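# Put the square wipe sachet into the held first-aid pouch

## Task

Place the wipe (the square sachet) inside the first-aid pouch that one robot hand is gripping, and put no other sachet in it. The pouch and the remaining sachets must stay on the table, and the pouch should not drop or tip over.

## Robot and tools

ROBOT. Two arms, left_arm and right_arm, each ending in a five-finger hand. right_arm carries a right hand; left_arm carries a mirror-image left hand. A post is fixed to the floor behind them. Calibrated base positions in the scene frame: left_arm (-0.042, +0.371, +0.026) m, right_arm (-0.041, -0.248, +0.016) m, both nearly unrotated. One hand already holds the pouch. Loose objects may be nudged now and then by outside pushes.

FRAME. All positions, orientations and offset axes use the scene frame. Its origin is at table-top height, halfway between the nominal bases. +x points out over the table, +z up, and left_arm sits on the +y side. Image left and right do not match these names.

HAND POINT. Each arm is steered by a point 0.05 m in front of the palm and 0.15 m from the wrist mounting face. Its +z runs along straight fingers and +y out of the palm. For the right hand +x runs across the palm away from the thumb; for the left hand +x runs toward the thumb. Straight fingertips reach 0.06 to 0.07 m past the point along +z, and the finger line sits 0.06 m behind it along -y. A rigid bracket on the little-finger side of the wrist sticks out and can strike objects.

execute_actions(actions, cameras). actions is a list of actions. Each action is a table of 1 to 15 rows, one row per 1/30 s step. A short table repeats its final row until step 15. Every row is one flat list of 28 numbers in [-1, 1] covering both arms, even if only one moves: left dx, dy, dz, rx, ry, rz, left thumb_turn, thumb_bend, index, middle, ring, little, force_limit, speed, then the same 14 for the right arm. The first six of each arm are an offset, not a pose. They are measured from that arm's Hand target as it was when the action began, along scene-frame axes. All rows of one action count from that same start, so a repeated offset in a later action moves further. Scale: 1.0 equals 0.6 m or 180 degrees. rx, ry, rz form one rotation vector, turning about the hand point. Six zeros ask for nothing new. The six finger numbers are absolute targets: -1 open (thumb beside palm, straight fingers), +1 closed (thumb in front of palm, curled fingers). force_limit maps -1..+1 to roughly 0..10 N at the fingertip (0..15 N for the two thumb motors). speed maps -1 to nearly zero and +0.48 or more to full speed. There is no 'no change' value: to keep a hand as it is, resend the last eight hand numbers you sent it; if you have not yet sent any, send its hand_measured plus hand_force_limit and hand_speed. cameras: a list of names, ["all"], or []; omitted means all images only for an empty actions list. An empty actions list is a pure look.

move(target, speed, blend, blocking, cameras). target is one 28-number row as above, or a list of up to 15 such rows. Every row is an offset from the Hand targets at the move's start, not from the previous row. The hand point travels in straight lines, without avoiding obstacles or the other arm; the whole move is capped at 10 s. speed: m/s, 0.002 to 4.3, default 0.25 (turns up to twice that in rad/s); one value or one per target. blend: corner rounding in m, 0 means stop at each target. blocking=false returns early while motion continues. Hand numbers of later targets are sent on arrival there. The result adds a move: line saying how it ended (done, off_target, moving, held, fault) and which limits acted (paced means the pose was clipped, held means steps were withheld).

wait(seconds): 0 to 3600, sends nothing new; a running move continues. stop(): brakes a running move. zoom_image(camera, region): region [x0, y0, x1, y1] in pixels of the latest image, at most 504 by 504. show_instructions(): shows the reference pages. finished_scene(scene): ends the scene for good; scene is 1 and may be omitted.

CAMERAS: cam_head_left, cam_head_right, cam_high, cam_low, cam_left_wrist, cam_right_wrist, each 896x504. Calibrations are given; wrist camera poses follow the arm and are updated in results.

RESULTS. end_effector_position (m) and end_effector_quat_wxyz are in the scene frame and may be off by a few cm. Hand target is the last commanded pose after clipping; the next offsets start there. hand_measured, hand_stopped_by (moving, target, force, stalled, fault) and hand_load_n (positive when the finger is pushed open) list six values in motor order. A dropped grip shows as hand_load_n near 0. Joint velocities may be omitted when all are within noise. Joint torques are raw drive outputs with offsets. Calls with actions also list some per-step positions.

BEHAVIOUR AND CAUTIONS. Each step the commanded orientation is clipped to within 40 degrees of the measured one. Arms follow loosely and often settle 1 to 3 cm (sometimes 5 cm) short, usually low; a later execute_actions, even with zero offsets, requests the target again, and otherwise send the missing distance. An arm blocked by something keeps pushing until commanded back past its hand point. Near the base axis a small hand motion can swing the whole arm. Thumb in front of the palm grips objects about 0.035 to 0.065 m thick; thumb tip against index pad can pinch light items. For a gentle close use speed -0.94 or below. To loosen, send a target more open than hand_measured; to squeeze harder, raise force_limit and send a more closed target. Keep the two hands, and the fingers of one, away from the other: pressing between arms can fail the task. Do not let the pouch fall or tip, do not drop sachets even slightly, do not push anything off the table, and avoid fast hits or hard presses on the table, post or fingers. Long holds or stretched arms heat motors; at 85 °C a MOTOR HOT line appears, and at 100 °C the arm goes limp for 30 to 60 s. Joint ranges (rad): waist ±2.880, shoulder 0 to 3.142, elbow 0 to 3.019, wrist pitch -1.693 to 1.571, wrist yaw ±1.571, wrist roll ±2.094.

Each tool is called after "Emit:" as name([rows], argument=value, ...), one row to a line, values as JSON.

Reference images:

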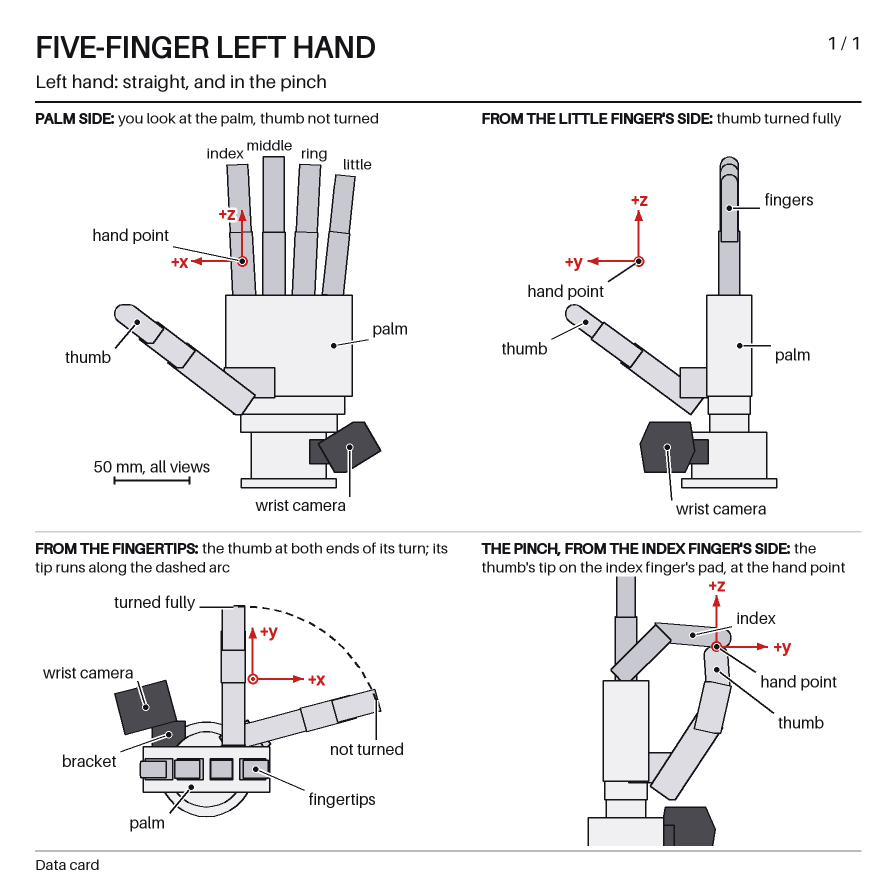

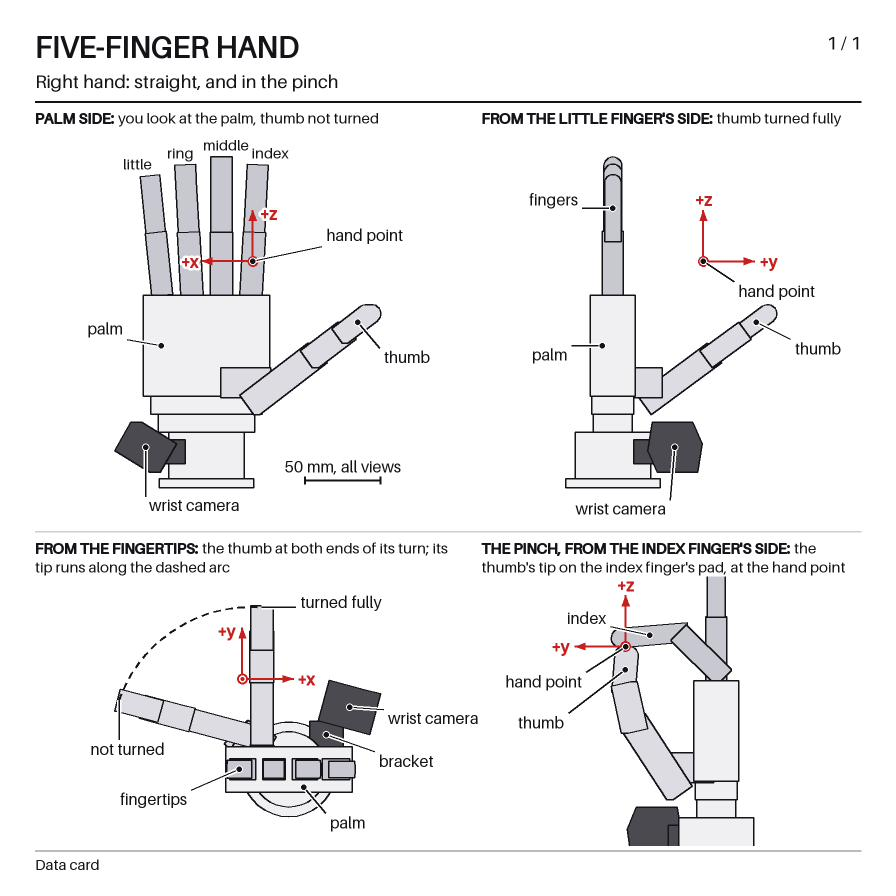

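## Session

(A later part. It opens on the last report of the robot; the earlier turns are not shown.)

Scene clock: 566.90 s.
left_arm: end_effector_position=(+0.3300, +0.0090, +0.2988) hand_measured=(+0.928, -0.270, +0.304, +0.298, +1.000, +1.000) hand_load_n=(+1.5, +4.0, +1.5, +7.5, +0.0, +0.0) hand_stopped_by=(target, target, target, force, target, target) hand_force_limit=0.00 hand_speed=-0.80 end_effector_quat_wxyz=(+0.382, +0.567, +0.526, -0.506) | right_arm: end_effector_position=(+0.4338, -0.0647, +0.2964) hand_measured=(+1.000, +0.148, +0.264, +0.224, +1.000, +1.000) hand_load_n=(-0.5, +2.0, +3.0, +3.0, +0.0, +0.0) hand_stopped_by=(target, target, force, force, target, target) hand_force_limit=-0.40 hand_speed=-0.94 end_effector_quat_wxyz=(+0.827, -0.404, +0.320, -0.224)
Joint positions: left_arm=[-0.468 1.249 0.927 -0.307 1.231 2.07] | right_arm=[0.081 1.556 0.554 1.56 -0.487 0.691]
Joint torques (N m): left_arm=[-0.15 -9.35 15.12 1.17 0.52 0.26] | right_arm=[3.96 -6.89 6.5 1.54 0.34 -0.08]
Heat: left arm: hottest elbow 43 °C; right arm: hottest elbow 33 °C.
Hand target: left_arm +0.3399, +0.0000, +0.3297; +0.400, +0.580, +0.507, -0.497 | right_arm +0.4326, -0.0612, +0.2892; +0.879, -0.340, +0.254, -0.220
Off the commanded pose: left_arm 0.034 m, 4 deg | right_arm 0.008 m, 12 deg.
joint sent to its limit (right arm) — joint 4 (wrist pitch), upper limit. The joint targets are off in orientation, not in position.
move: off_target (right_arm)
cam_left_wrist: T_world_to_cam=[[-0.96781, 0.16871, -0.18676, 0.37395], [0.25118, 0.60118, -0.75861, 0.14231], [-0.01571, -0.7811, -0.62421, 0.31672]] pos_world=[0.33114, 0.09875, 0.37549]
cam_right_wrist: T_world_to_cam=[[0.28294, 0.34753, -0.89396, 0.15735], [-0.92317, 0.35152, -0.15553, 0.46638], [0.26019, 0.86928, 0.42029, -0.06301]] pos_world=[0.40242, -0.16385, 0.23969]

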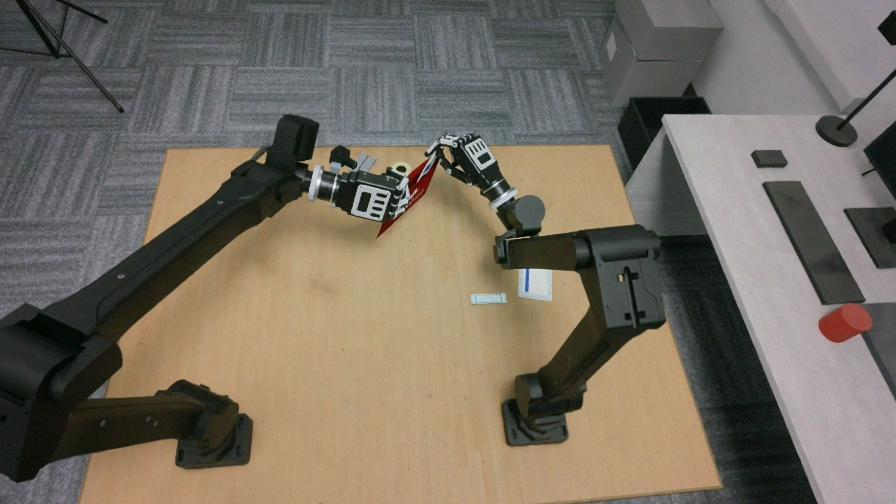

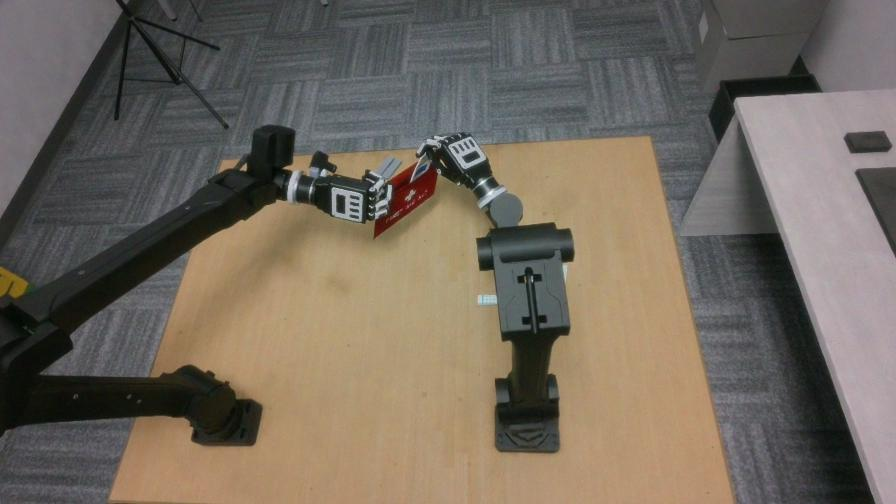

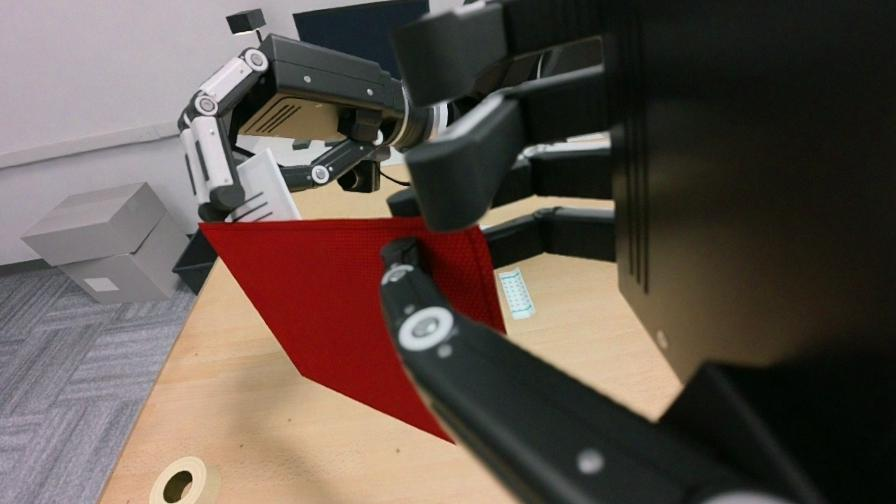

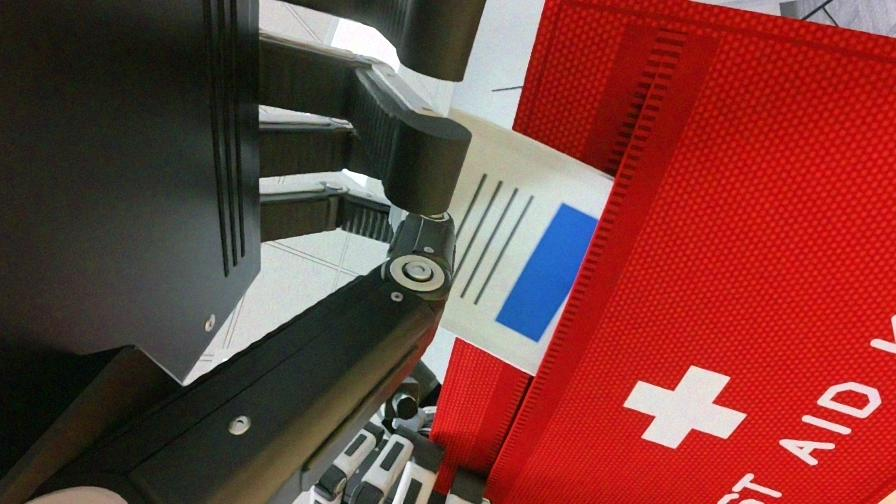

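Emit:
move([
  [0,0,0,0,0,0,0.928,-0.268,0.304,0.298,1,1,0,-0.8,-0.0105,0.0002,-0.0248,0,0,0,1,0.15,0.45,0.45,1,1,-0.4,-0.94],
], speed=0.04, cameras=["cam_head_left","cam_head_right","cam_high","cam_left_wrist","cam_right_wrist"])

Emit:
zoom_image(camera="cam_head_right", region=[390, 130, 490, 230])

Emit:
zoom_image(camera="cam_head_left", region=[390, 130, 490, 230])

Emit:
zoom_image(camera="cam_high", region=[420, 80, 560, 200])

Scene clock: 574.17 s.
left_arm: end_effector_position=(+0.3300, +0.0090, +0.2988) hand_measured=(+0.928, -0.270, +0.304, +0.298, +1.000, +1.000) hand_load_n=(+1.5, +4.0, +1.5, +7.5, +0.0, +0.0) hand_stopped_by=(target, target, target, force, target, target) hand_force_limit=0.00 hand_speed=-0.80 end_effector_quat_wxyz=(+0.382, +0.567, +0.526, -0.506) | right_arm: end_effector_position=(+0.4292, -0.0651, +0.2830) hand_measured=(+1.000, +0.148, +0.264, +0.224, +1.000, +1.000) hand_load_n=(+0.0, +2.0, +3.0, +3.0, +0.0, +0.0) hand_stopped_by=(target, target, force, force, target, target) hand_force_limit=-0.40 hand_speed=-0.94 end_effector_quat_wxyz=(+0.820, -0.412, +0.329, -0.225)
Joint positions: left_arm=[-0.468 1.249 0.927 -0.307 1.231 2.07] | right_arm=[0.082 1.561 0.528 1.56 -0.487 0.672]
Joint torques (N m): left_arm=[-0.15 -9.29 15.12 1.17 0.52 0.26] | right_arm=[3.66 -6.77 5.86 1.63 0.13 -0.08]
Heat: left arm: hottest elbow 43 °C; right arm: hottest elbow 33 °C.
Hand target: left_arm +0.3399, +0.0000, +0.3297; +0.400, +0.580, +0.507, -0.497 | right_arm +0.4263, -0.0610, +0.2742; +0.879, -0.340, +0.254, -0.220
Off the commanded pose: left_arm 0.034 m, 4 deg | right_arm 0.010 m, 14 deg.
joint sent to its limit (right arm) — joint 4 (wrist pitch), upper limit. The joint targets are off in orientation, not in position.
move: off_target (right_arm)
cam_left_wrist: T_world_to_cam=[[-0.96781, 0.16871, -0.18676, 0.37395], [0.25118, 0.60118, -0.75861, 0.14231], [-0.01571, -0.7811, -0.62421, 0.31672]] pos_world=[0.33114, 0.09875, 0.37549]
cam_right_wrist: T_world_to_cam=[[0.26688, 0.33148, -0.90493, 0.15588], [-0.92355, 0.35626, -0.14187, 0.45679], [0.27536, 0.87362, 0.40121, -0.05658]] pos_world=[0.39585, -0.16498, 0.22857]

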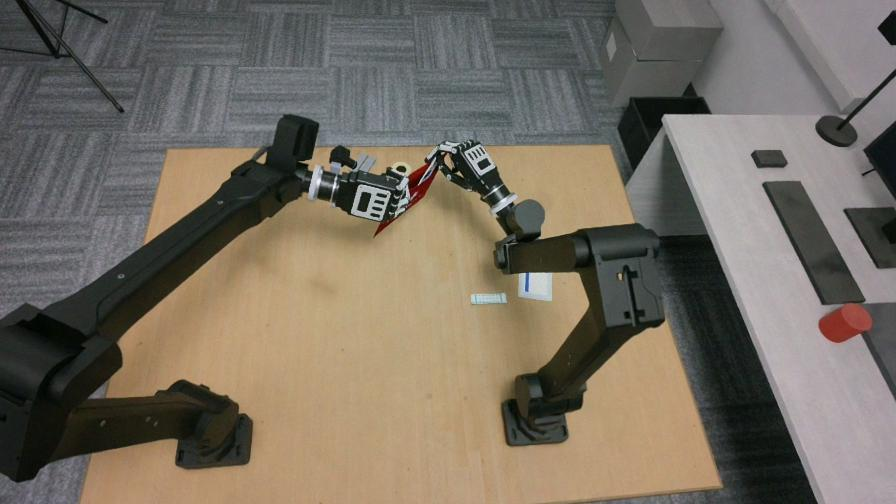

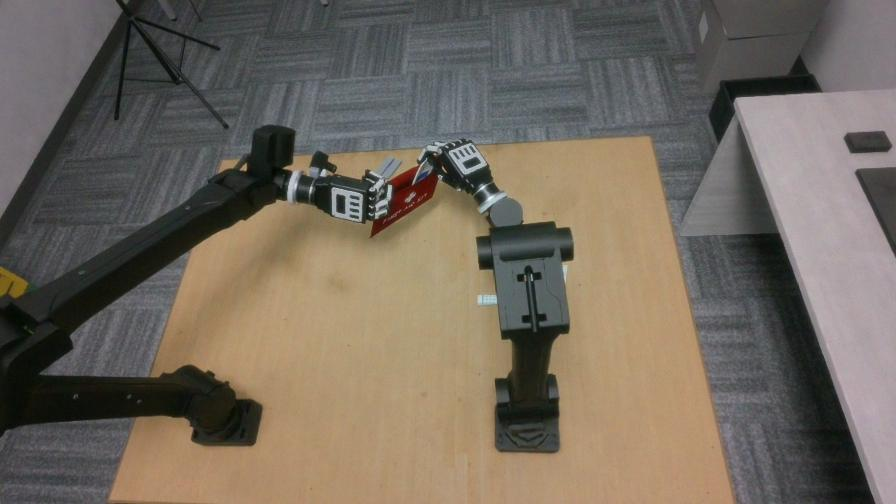

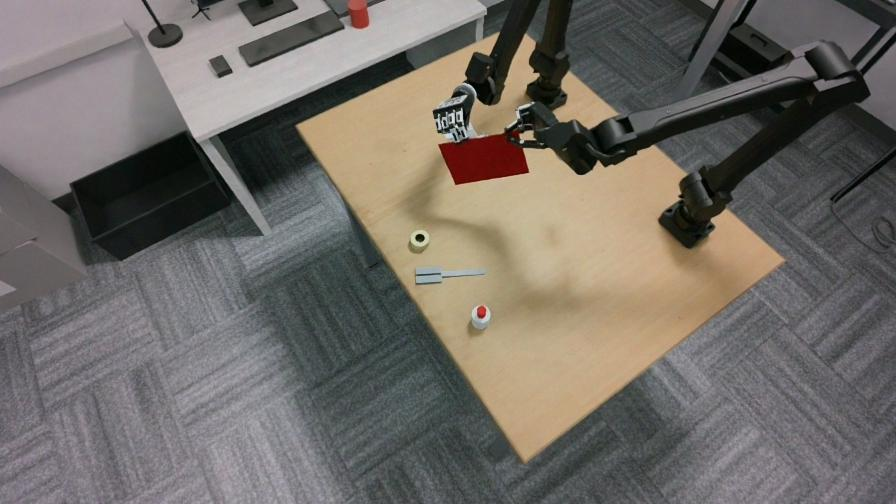

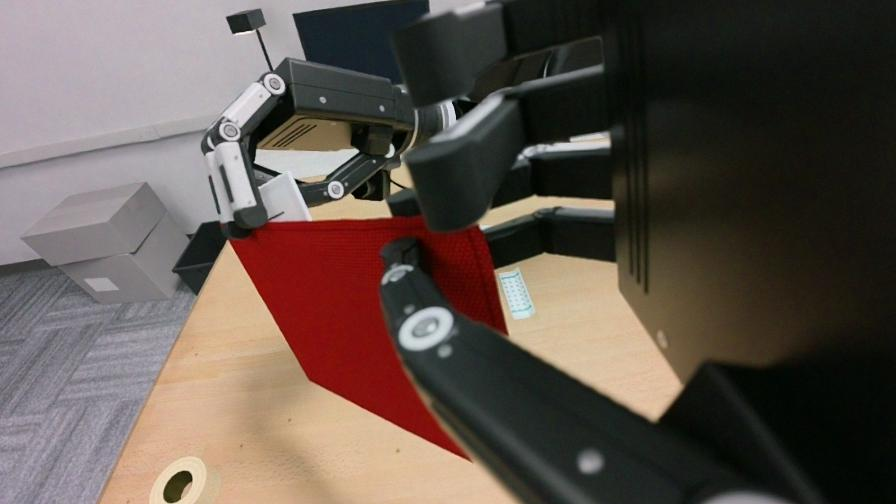

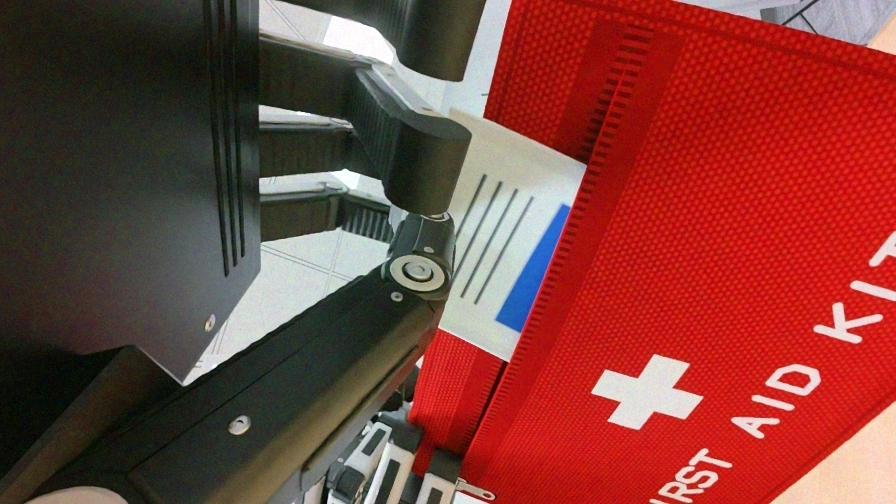

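Scaled by 5.040 from the camera's image (finer frame: 1280x720).

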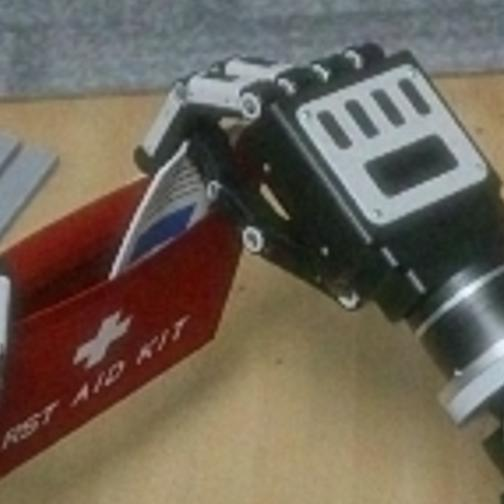

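Scaled by 5.040 from the camera's image (finer frame: 1280x720).

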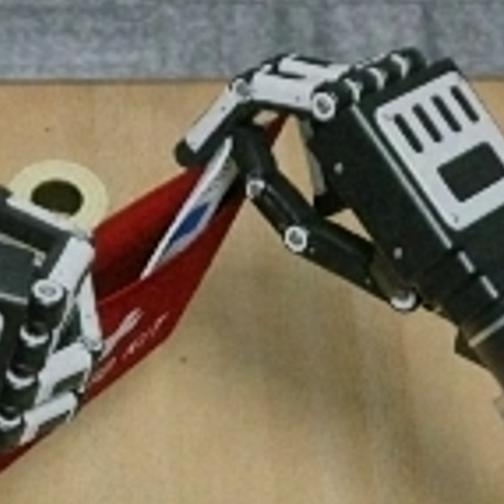

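Scaled by 3.600 from the camera's image (finer frame: 1280x720).

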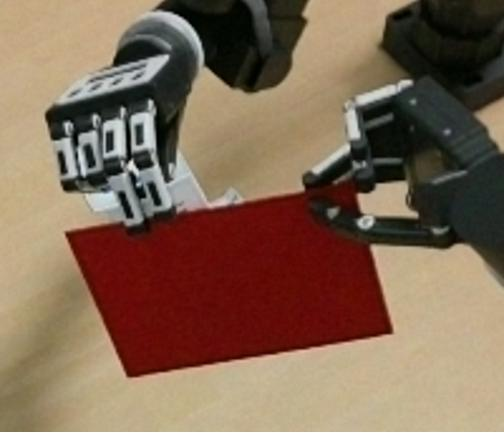

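Emit:
move([
  [0,0,0,0,0,0,0.928,-0.268,0.304,0.298,1,1,0,-0.8,-0.0100,-0.0142,0.0042,0,0,0,1,0.15,0.45,0.45,1,1,-0.4,-0.94],
  [0,0,0,0,0,0,0.928,-0.268,0.304,0.298,1,1,0,-0.8,-0.0126,-0.0092,-0.0115,0,0,0,1,0.15,0.45,0.45,1,1,-0.4,-0.94],
], speed=0.04, cameras=["cam_head_left","cam_head_right","cam_high","cam_left_wrist","cam_right_wrist"])

Emit:
zoom_image(camera="cam_head_right", region=[390, 130, 490, 230])

Emit:
zoom_image(camera="cam_high", region=[420, 80, 560, 200])

Scene clock: 587.27 s.
left_arm: end_effector_position=(+0.3300, +0.0090, +0.2988) hand_measured=(+0.928, -0.270, +0.304, +0.298, +1.000, +1.000) hand_load_n=(+1.5, +4.0, +1.0, +7.5, +0.0, +0.0) hand_stopped_by=(target, target, target, force, target, target) hand_force_limit=0.00 hand_speed=-0.80 end_effector_quat_wxyz=(+0.382, +0.567, +0.526, -0.506) | right_arm: end_effector_position=(+0.4212, -0.0662, +0.2709) hand_measured=(+1.000, +0.148, +0.264, +0.224, +1.000, +1.000) hand_load_n=(-0.5, +2.5, +3.0, +3.0, +0.0, +0.0) hand_stopped_by=(target, target, force, force, target, target) hand_force_limit=-0.40 hand_speed=-0.94 end_effector_quat_wxyz=(+0.814, -0.422, +0.335, -0.219)
Joint positions: left_arm=[-0.468 1.249 0.927 -0.307 1.231 2.07] | right_arm=[0.075 1.561 0.502 1.56 -0.507 0.667]
Joint torques (N m): left_arm=[-0.15 -9.35 15.12 1.17 0.52 0.26] | right_arm=[2.84 -7.18 5.74 1.65 0.23 -0.11]
Heat: left arm: hottest elbow 44 °C; right arm: hottest elbow 32 °C.
Hand target: left_arm +0.3399, +0.0000, +0.3297; +0.400, +0.580, +0.507, -0.497 | right_arm +0.4187, -0.0666, +0.2673; +0.878, -0.340, +0.254, -0.220
Off the commanded pose: left_arm 0.034 m, 4 deg | right_arm 0.004 m, 15 deg.
joint sent to its limit (right arm) — joint 4 (wrist pitch), upper limit. The joint targets are off in orientation, not in position.
move: off_target (right_arm)
cam_left_wrist: T_world_to_cam=[[-0.96781, 0.16871, -0.18676, 0.37395], [0.25118, 0.60118, -0.75861, 0.14231], [-0.01571, -0.7811, -0.62421, 0.31672]] pos_world=[0.33114, 0.09875, 0.37549]
cam_right_wrist: T_world_to_cam=[[0.24298, 0.31978, -0.9158, 0.15962], [-0.92957, 0.34657, -0.12562, 0.44564], [0.27722, 0.88183, 0.38147, -0.04351]] pos_world=[0.38753, -0.16712, 0.21875]

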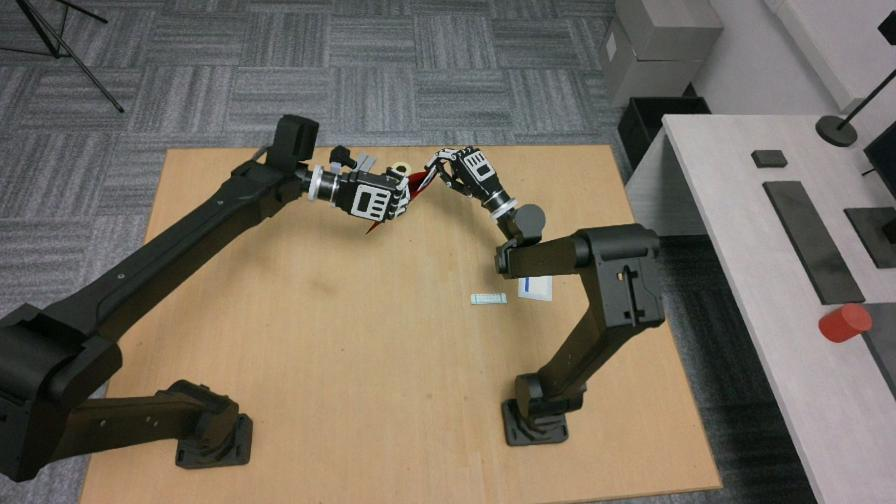

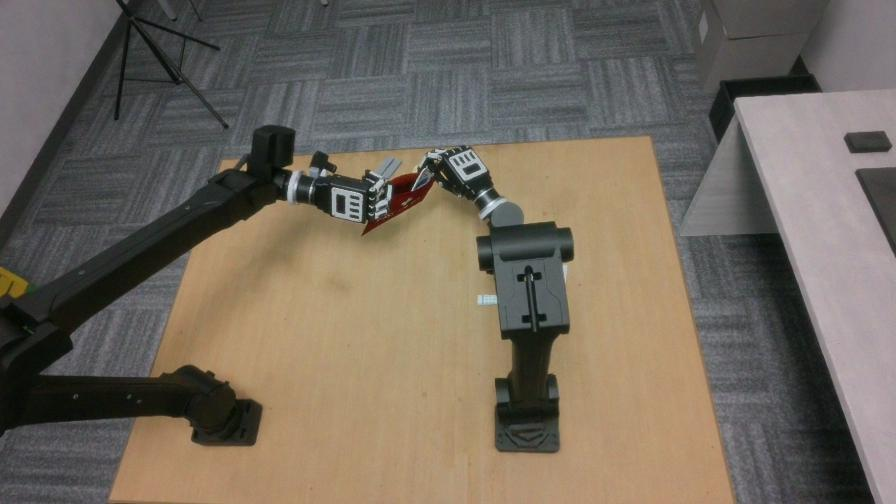

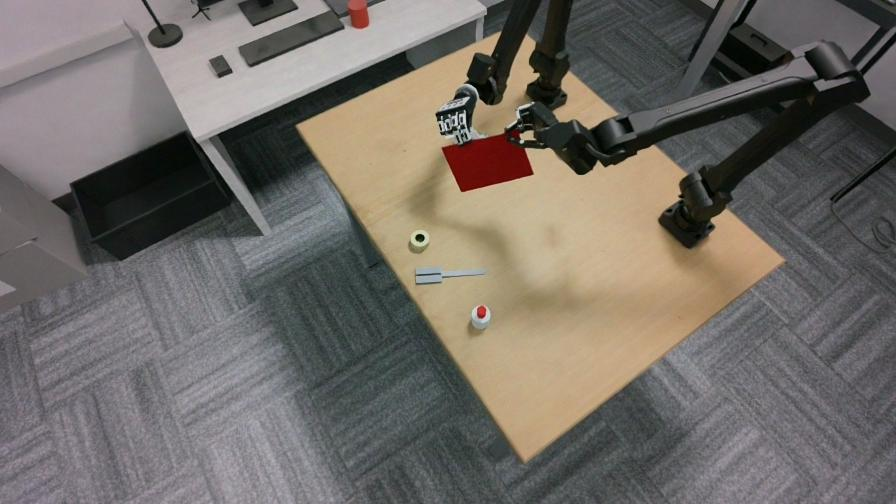

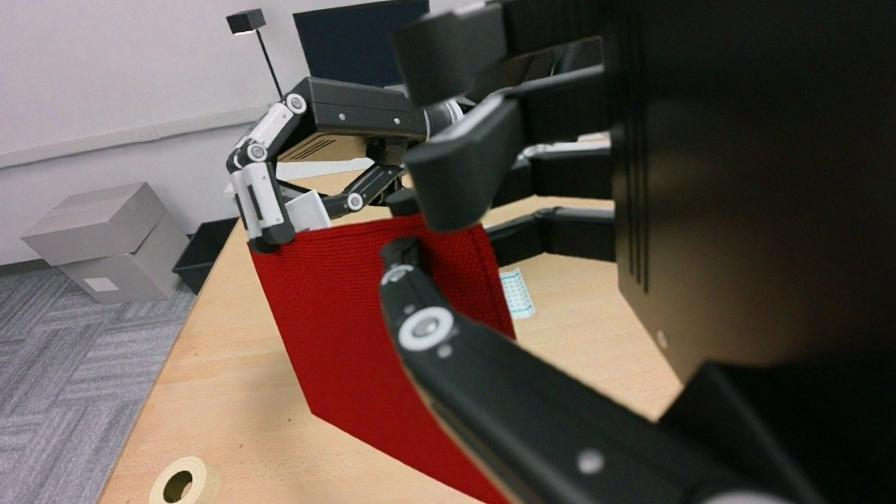

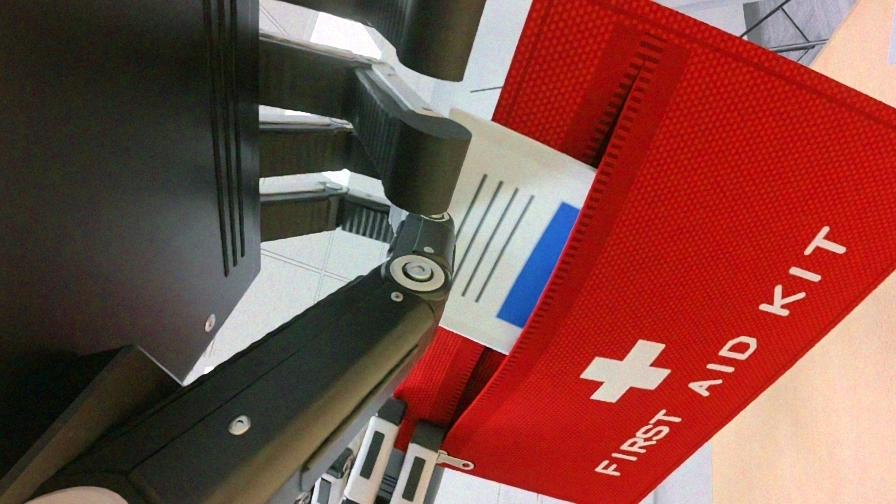

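Scaled by 5.040 from the camera's image (finer frame: 1280x720).

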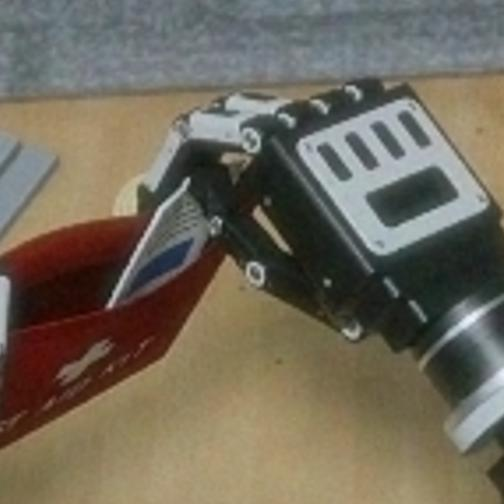

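Scaled by 3.600 from the camera's image (finer frame: 1280x720).

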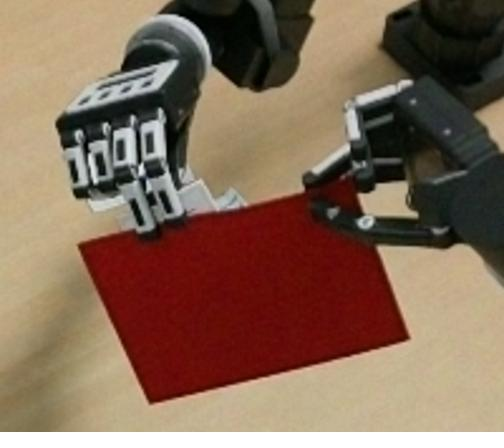

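Emit:
execute_actions(actions=[])

Scene clock: 596.17 s.
left_arm: end_effector_position=(+0.3300, +0.0090, +0.2988) hand_measured=(+0.928, -0.270, +0.304, +0.298, +1.000, +1.000) hand_load_n=(+1.5, +4.0, +1.5, +7.5, +0.0, +0.0) hand_stopped_by=(target, target, target, force, target, target) hand_force_limit=0.00 hand_speed=-0.80 end_effector_quat_wxyz=(+0.382, +0.567, +0.526, -0.506) | right_arm: end_effector_position=(+0.4213, -0.0662, +0.2709) hand_measured=(+1.000, +0.148, +0.264, +0.224, +1.000, +1.000) hand_load_n=(-0.5, +2.0, +3.0, +3.0, +0.0, +0.0) hand_stopped_by=(target, target, force, force, target, target) hand_force_limit=-0.40 hand_speed=-0.94 end_effector_quat_wxyz=(+0.814, -0.422, +0.335, -0.220)
Joint positions: left_arm=[-0.468 1.249 0.927 -0.307 1.231 2.07] | right_arm=[0.075 1.561 0.502 1.56 -0.507 0.667]
Joint velocities: within noise
Joint torques (N m): left_arm=[-0.09 -9.35 15.12 1.17 0.52 0.26] | right_arm=[3.08 -7.41 5.72 1.61 0.21 -0.11]
Motor temperatures (°C): left_arm=[28 30 44 24 27 26] | right_arm=[25 27 31 28 26 25]
Heat: left arm: hottest elbow 44 °C; right arm: hottest elbow 31 °C.
Hand target: left_arm +0.3399, +0.0000, +0.3297; +0.400, +0.580, +0.507, -0.497 | right_arm +0.4188, -0.0666, +0.2673; +0.878, -0.340, +0.254, -0.220
Off the commanded pose: left_arm 0.034 m, 4 deg | right_arm 0.004 m, 15 deg.
camera_calibration:
cam_left_wrist: T_world_to_cam=[[-0.96781, 0.16871, -0.18676, 0.37395], [0.25118, 0.60118, -0.75861, 0.14231], [-0.01571, -0.7811, -0.62421, 0.31672]] pos_world=[0.33114, 0.09875, 0.37549]
cam_right_wrist: T_world_to_cam=[[0.24321, 0.31949, -0.91585, 0.15946], [-0.92951, 0.34662, -0.12593, 0.44578], [0.27722, 0.88192, 0.38127, -0.04348]] pos_world=[0.38763, -0.16712, 0.21876]

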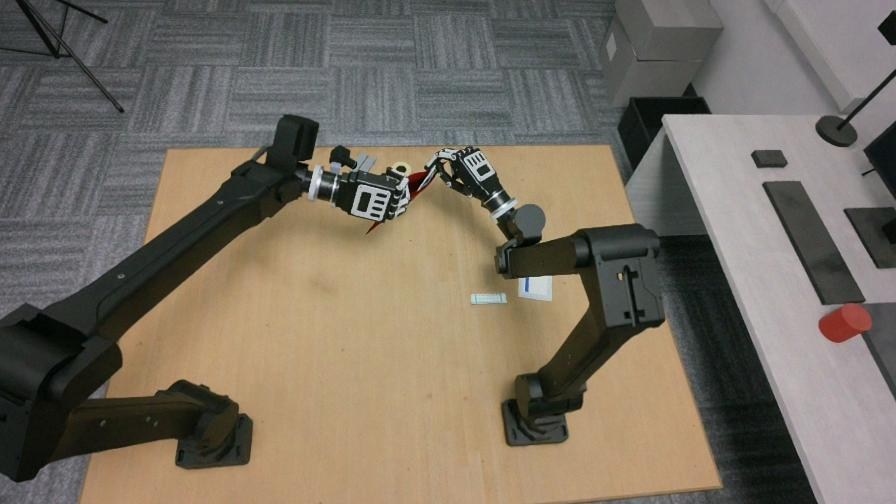

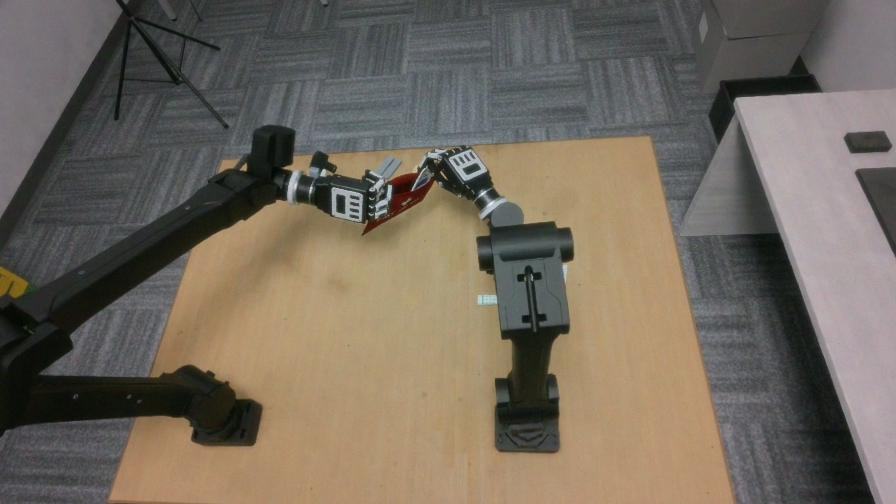

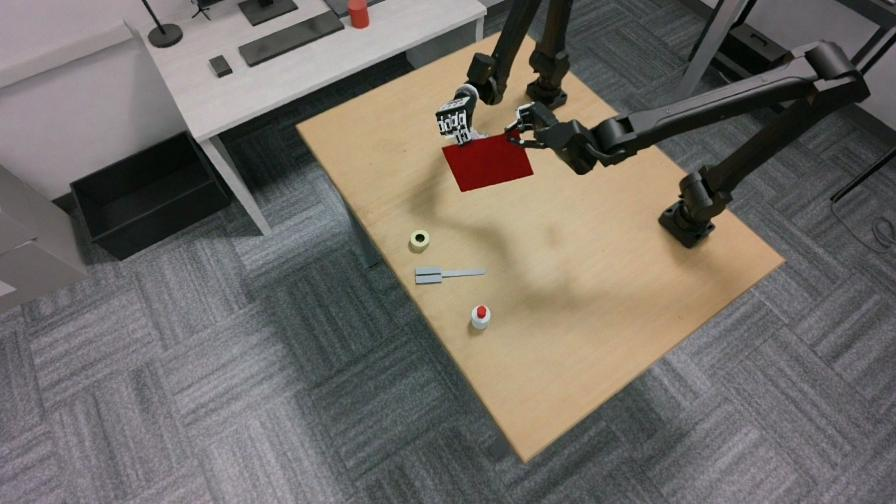

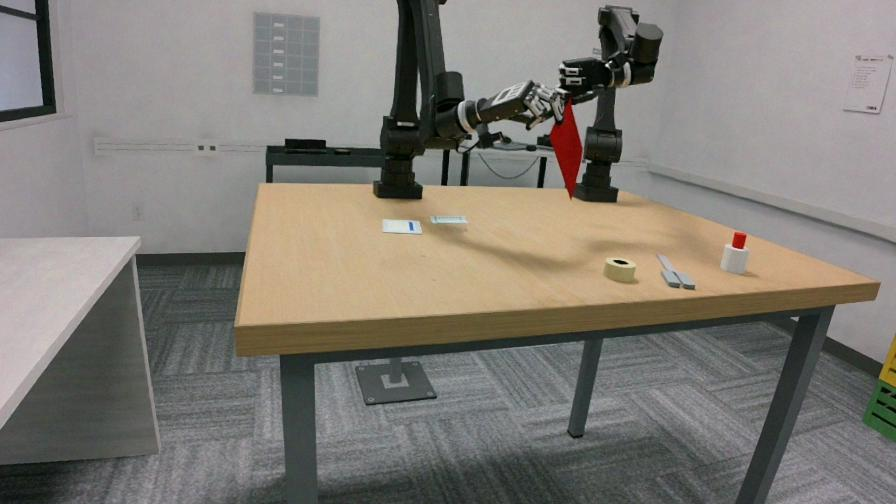

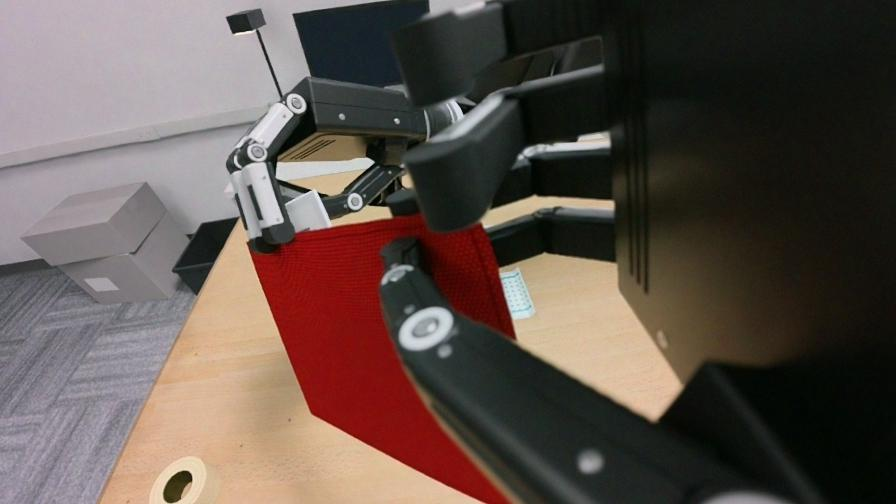

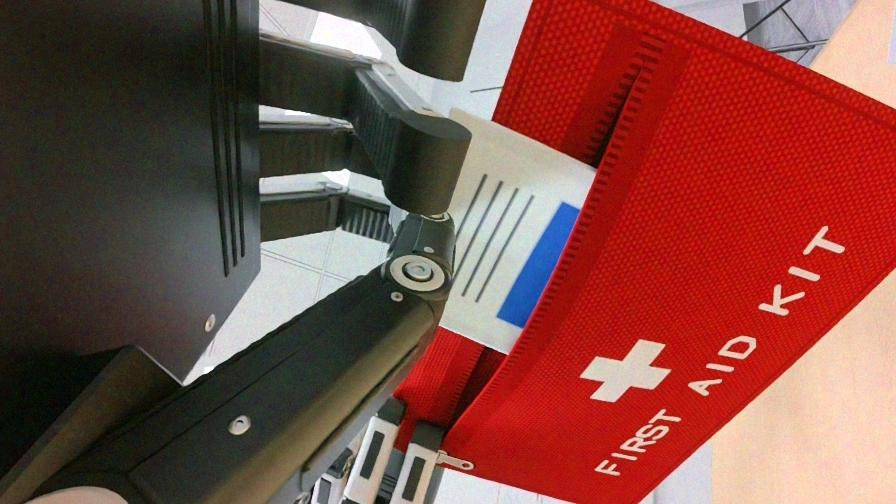

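Emit:
move([
  [0,0,0,0,0,0,0.928,-0.268,0.304,0.298,1,1,0,-0.8,0.003,-0.005,0.02,0,0,0,1,0.15,0.45,0.45,1,1,-0.4,-0.94],
], speed=0.05, cameras=["cam_left_wrist","cam_right_wrist","cam_head_left","cam_high"])

Emit:
zoom_image(camera="cam_left_wrist", region=[200, 60, 540, 300])

Scene clock: 603.93 s.
left_arm: end_effector_position=(+0.3300, +0.0090, +0.2988) hand_measured=(+0.928, -0.270, +0.304, +0.298, +1.000, +1.000) hand_load_n=(+1.5, +4.0, +1.0, +7.5, +0.0, +0.0) hand_stopped_by=(target, target, target, force, target, target) hand_force_limit=0.00 hand_speed=-0.80 end_effector_quat_wxyz=(+0.382, +0.567, +0.526, -0.506) | right_arm: end_effector_position=(+0.4212, -0.0662, +0.2708) hand_measured=(+1.000, +0.148, +0.264, +0.224, +1.000, +1.000) hand_load_n=(-0.5, +2.0, +3.0, +3.0, +0.0, +0.0) hand_stopped_by=(target, target, force, force, target, target) hand_force_limit=-0.40 hand_speed=-0.94 end_effector_quat_wxyz=(+0.814, -0.422, +0.335, -0.219)
Joint positions: left_arm=[-0.468 1.249 0.927 -0.307 1.231 2.07] | right_arm=[0.075 1.561 0.502 1.56 -0.507 0.667]
Joint torques (N m): left_arm=[-0.15 -9.35 15.13 1.18 0.52 0.26] | right_arm=[2.43 -8.82 6.87 1.62 0.1 0.09]
Heat: left arm: hottest elbow 44 °C; right arm: hottest elbow 31 °C.
Hand target: left_arm +0.3399, +0.0000, +0.3297; +0.400, +0.580, +0.507, -0.497 | right_arm +0.4205, -0.0695, +0.2793; +0.878, -0.340, +0.254, -0.220
Off the commanded pose: left_arm 0.034 m, 4 deg | right_arm 0.009 m, 15 deg.
joint sent to its limit (right arm) — joint 4 (wrist pitch), upper limit. The joint targets are off in orientation, not in position.
move: off_target (right_arm)
cam_left_wrist: T_world_to_cam=[[-0.96781, 0.16871, -0.18676, 0.37395], [0.25118, 0.60118, -0.75861, 0.14231], [-0.01571, -0.7811, -0.62421, 0.31672]] pos_world=[0.33114, 0.09875, 0.37549]
cam_right_wrist: T_world_to_cam=[[0.24317, 0.31942, -0.91588, 0.1595], [-0.92962, 0.34629, -0.12604, 0.4457], [0.27691, 0.88207, 0.38115, -0.04327]] pos_world=[0.38753, -0.16712, 0.21876]
Images, in order (width x height): cam_head_left 896x504, cam_high 896x504, cam_left_wrist 896x504, cam_right_wrist 896x504.

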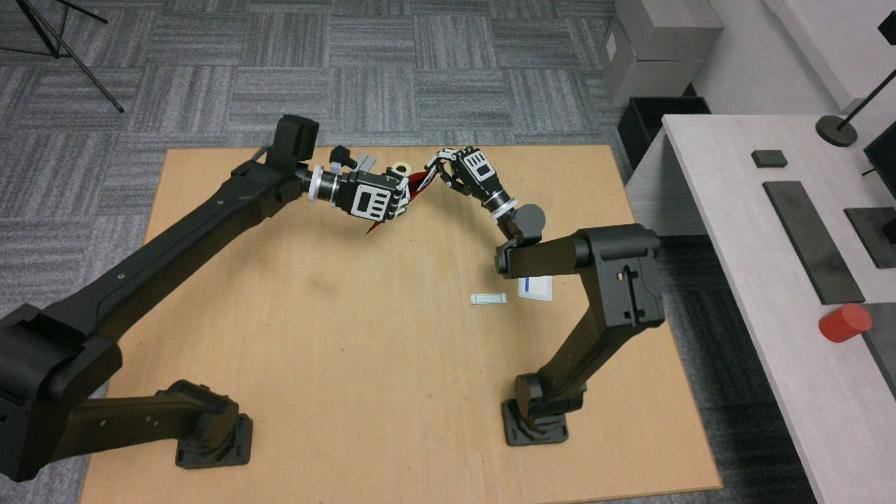

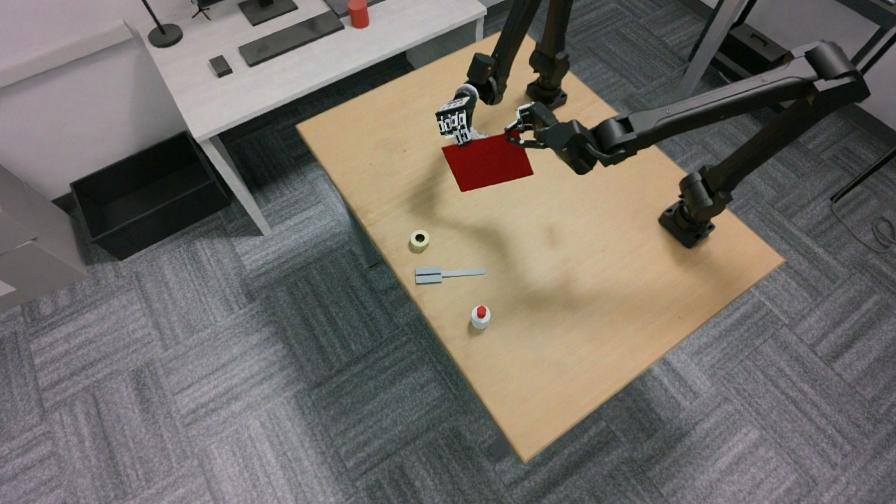

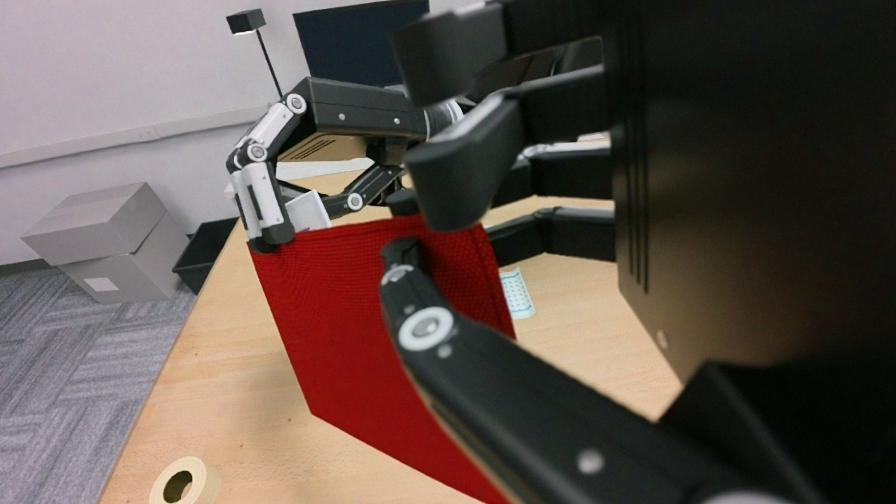

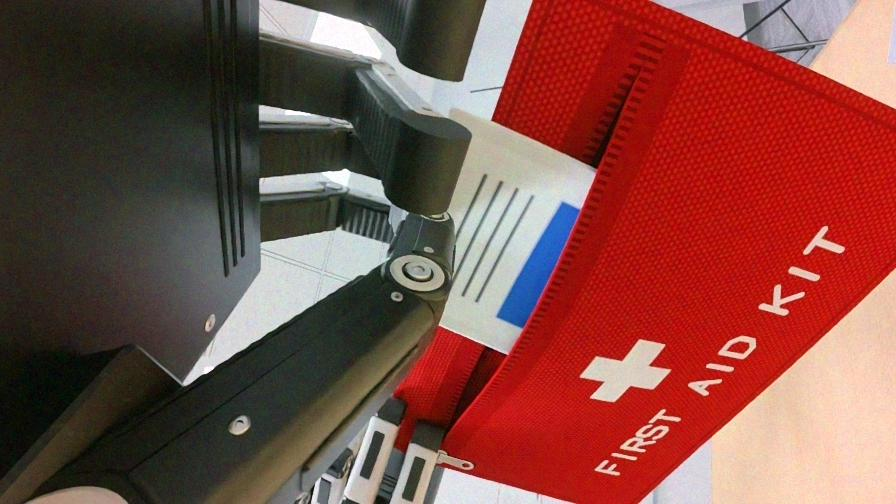

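Scaled by 1.482 from the camera's image (finer frame: 1280x720).

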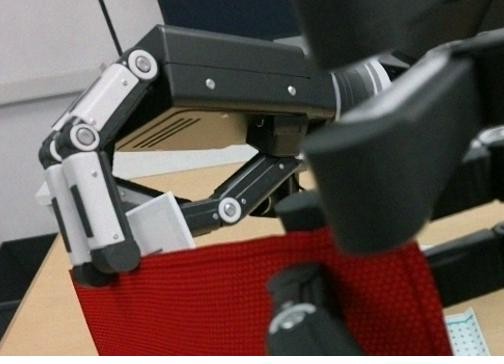

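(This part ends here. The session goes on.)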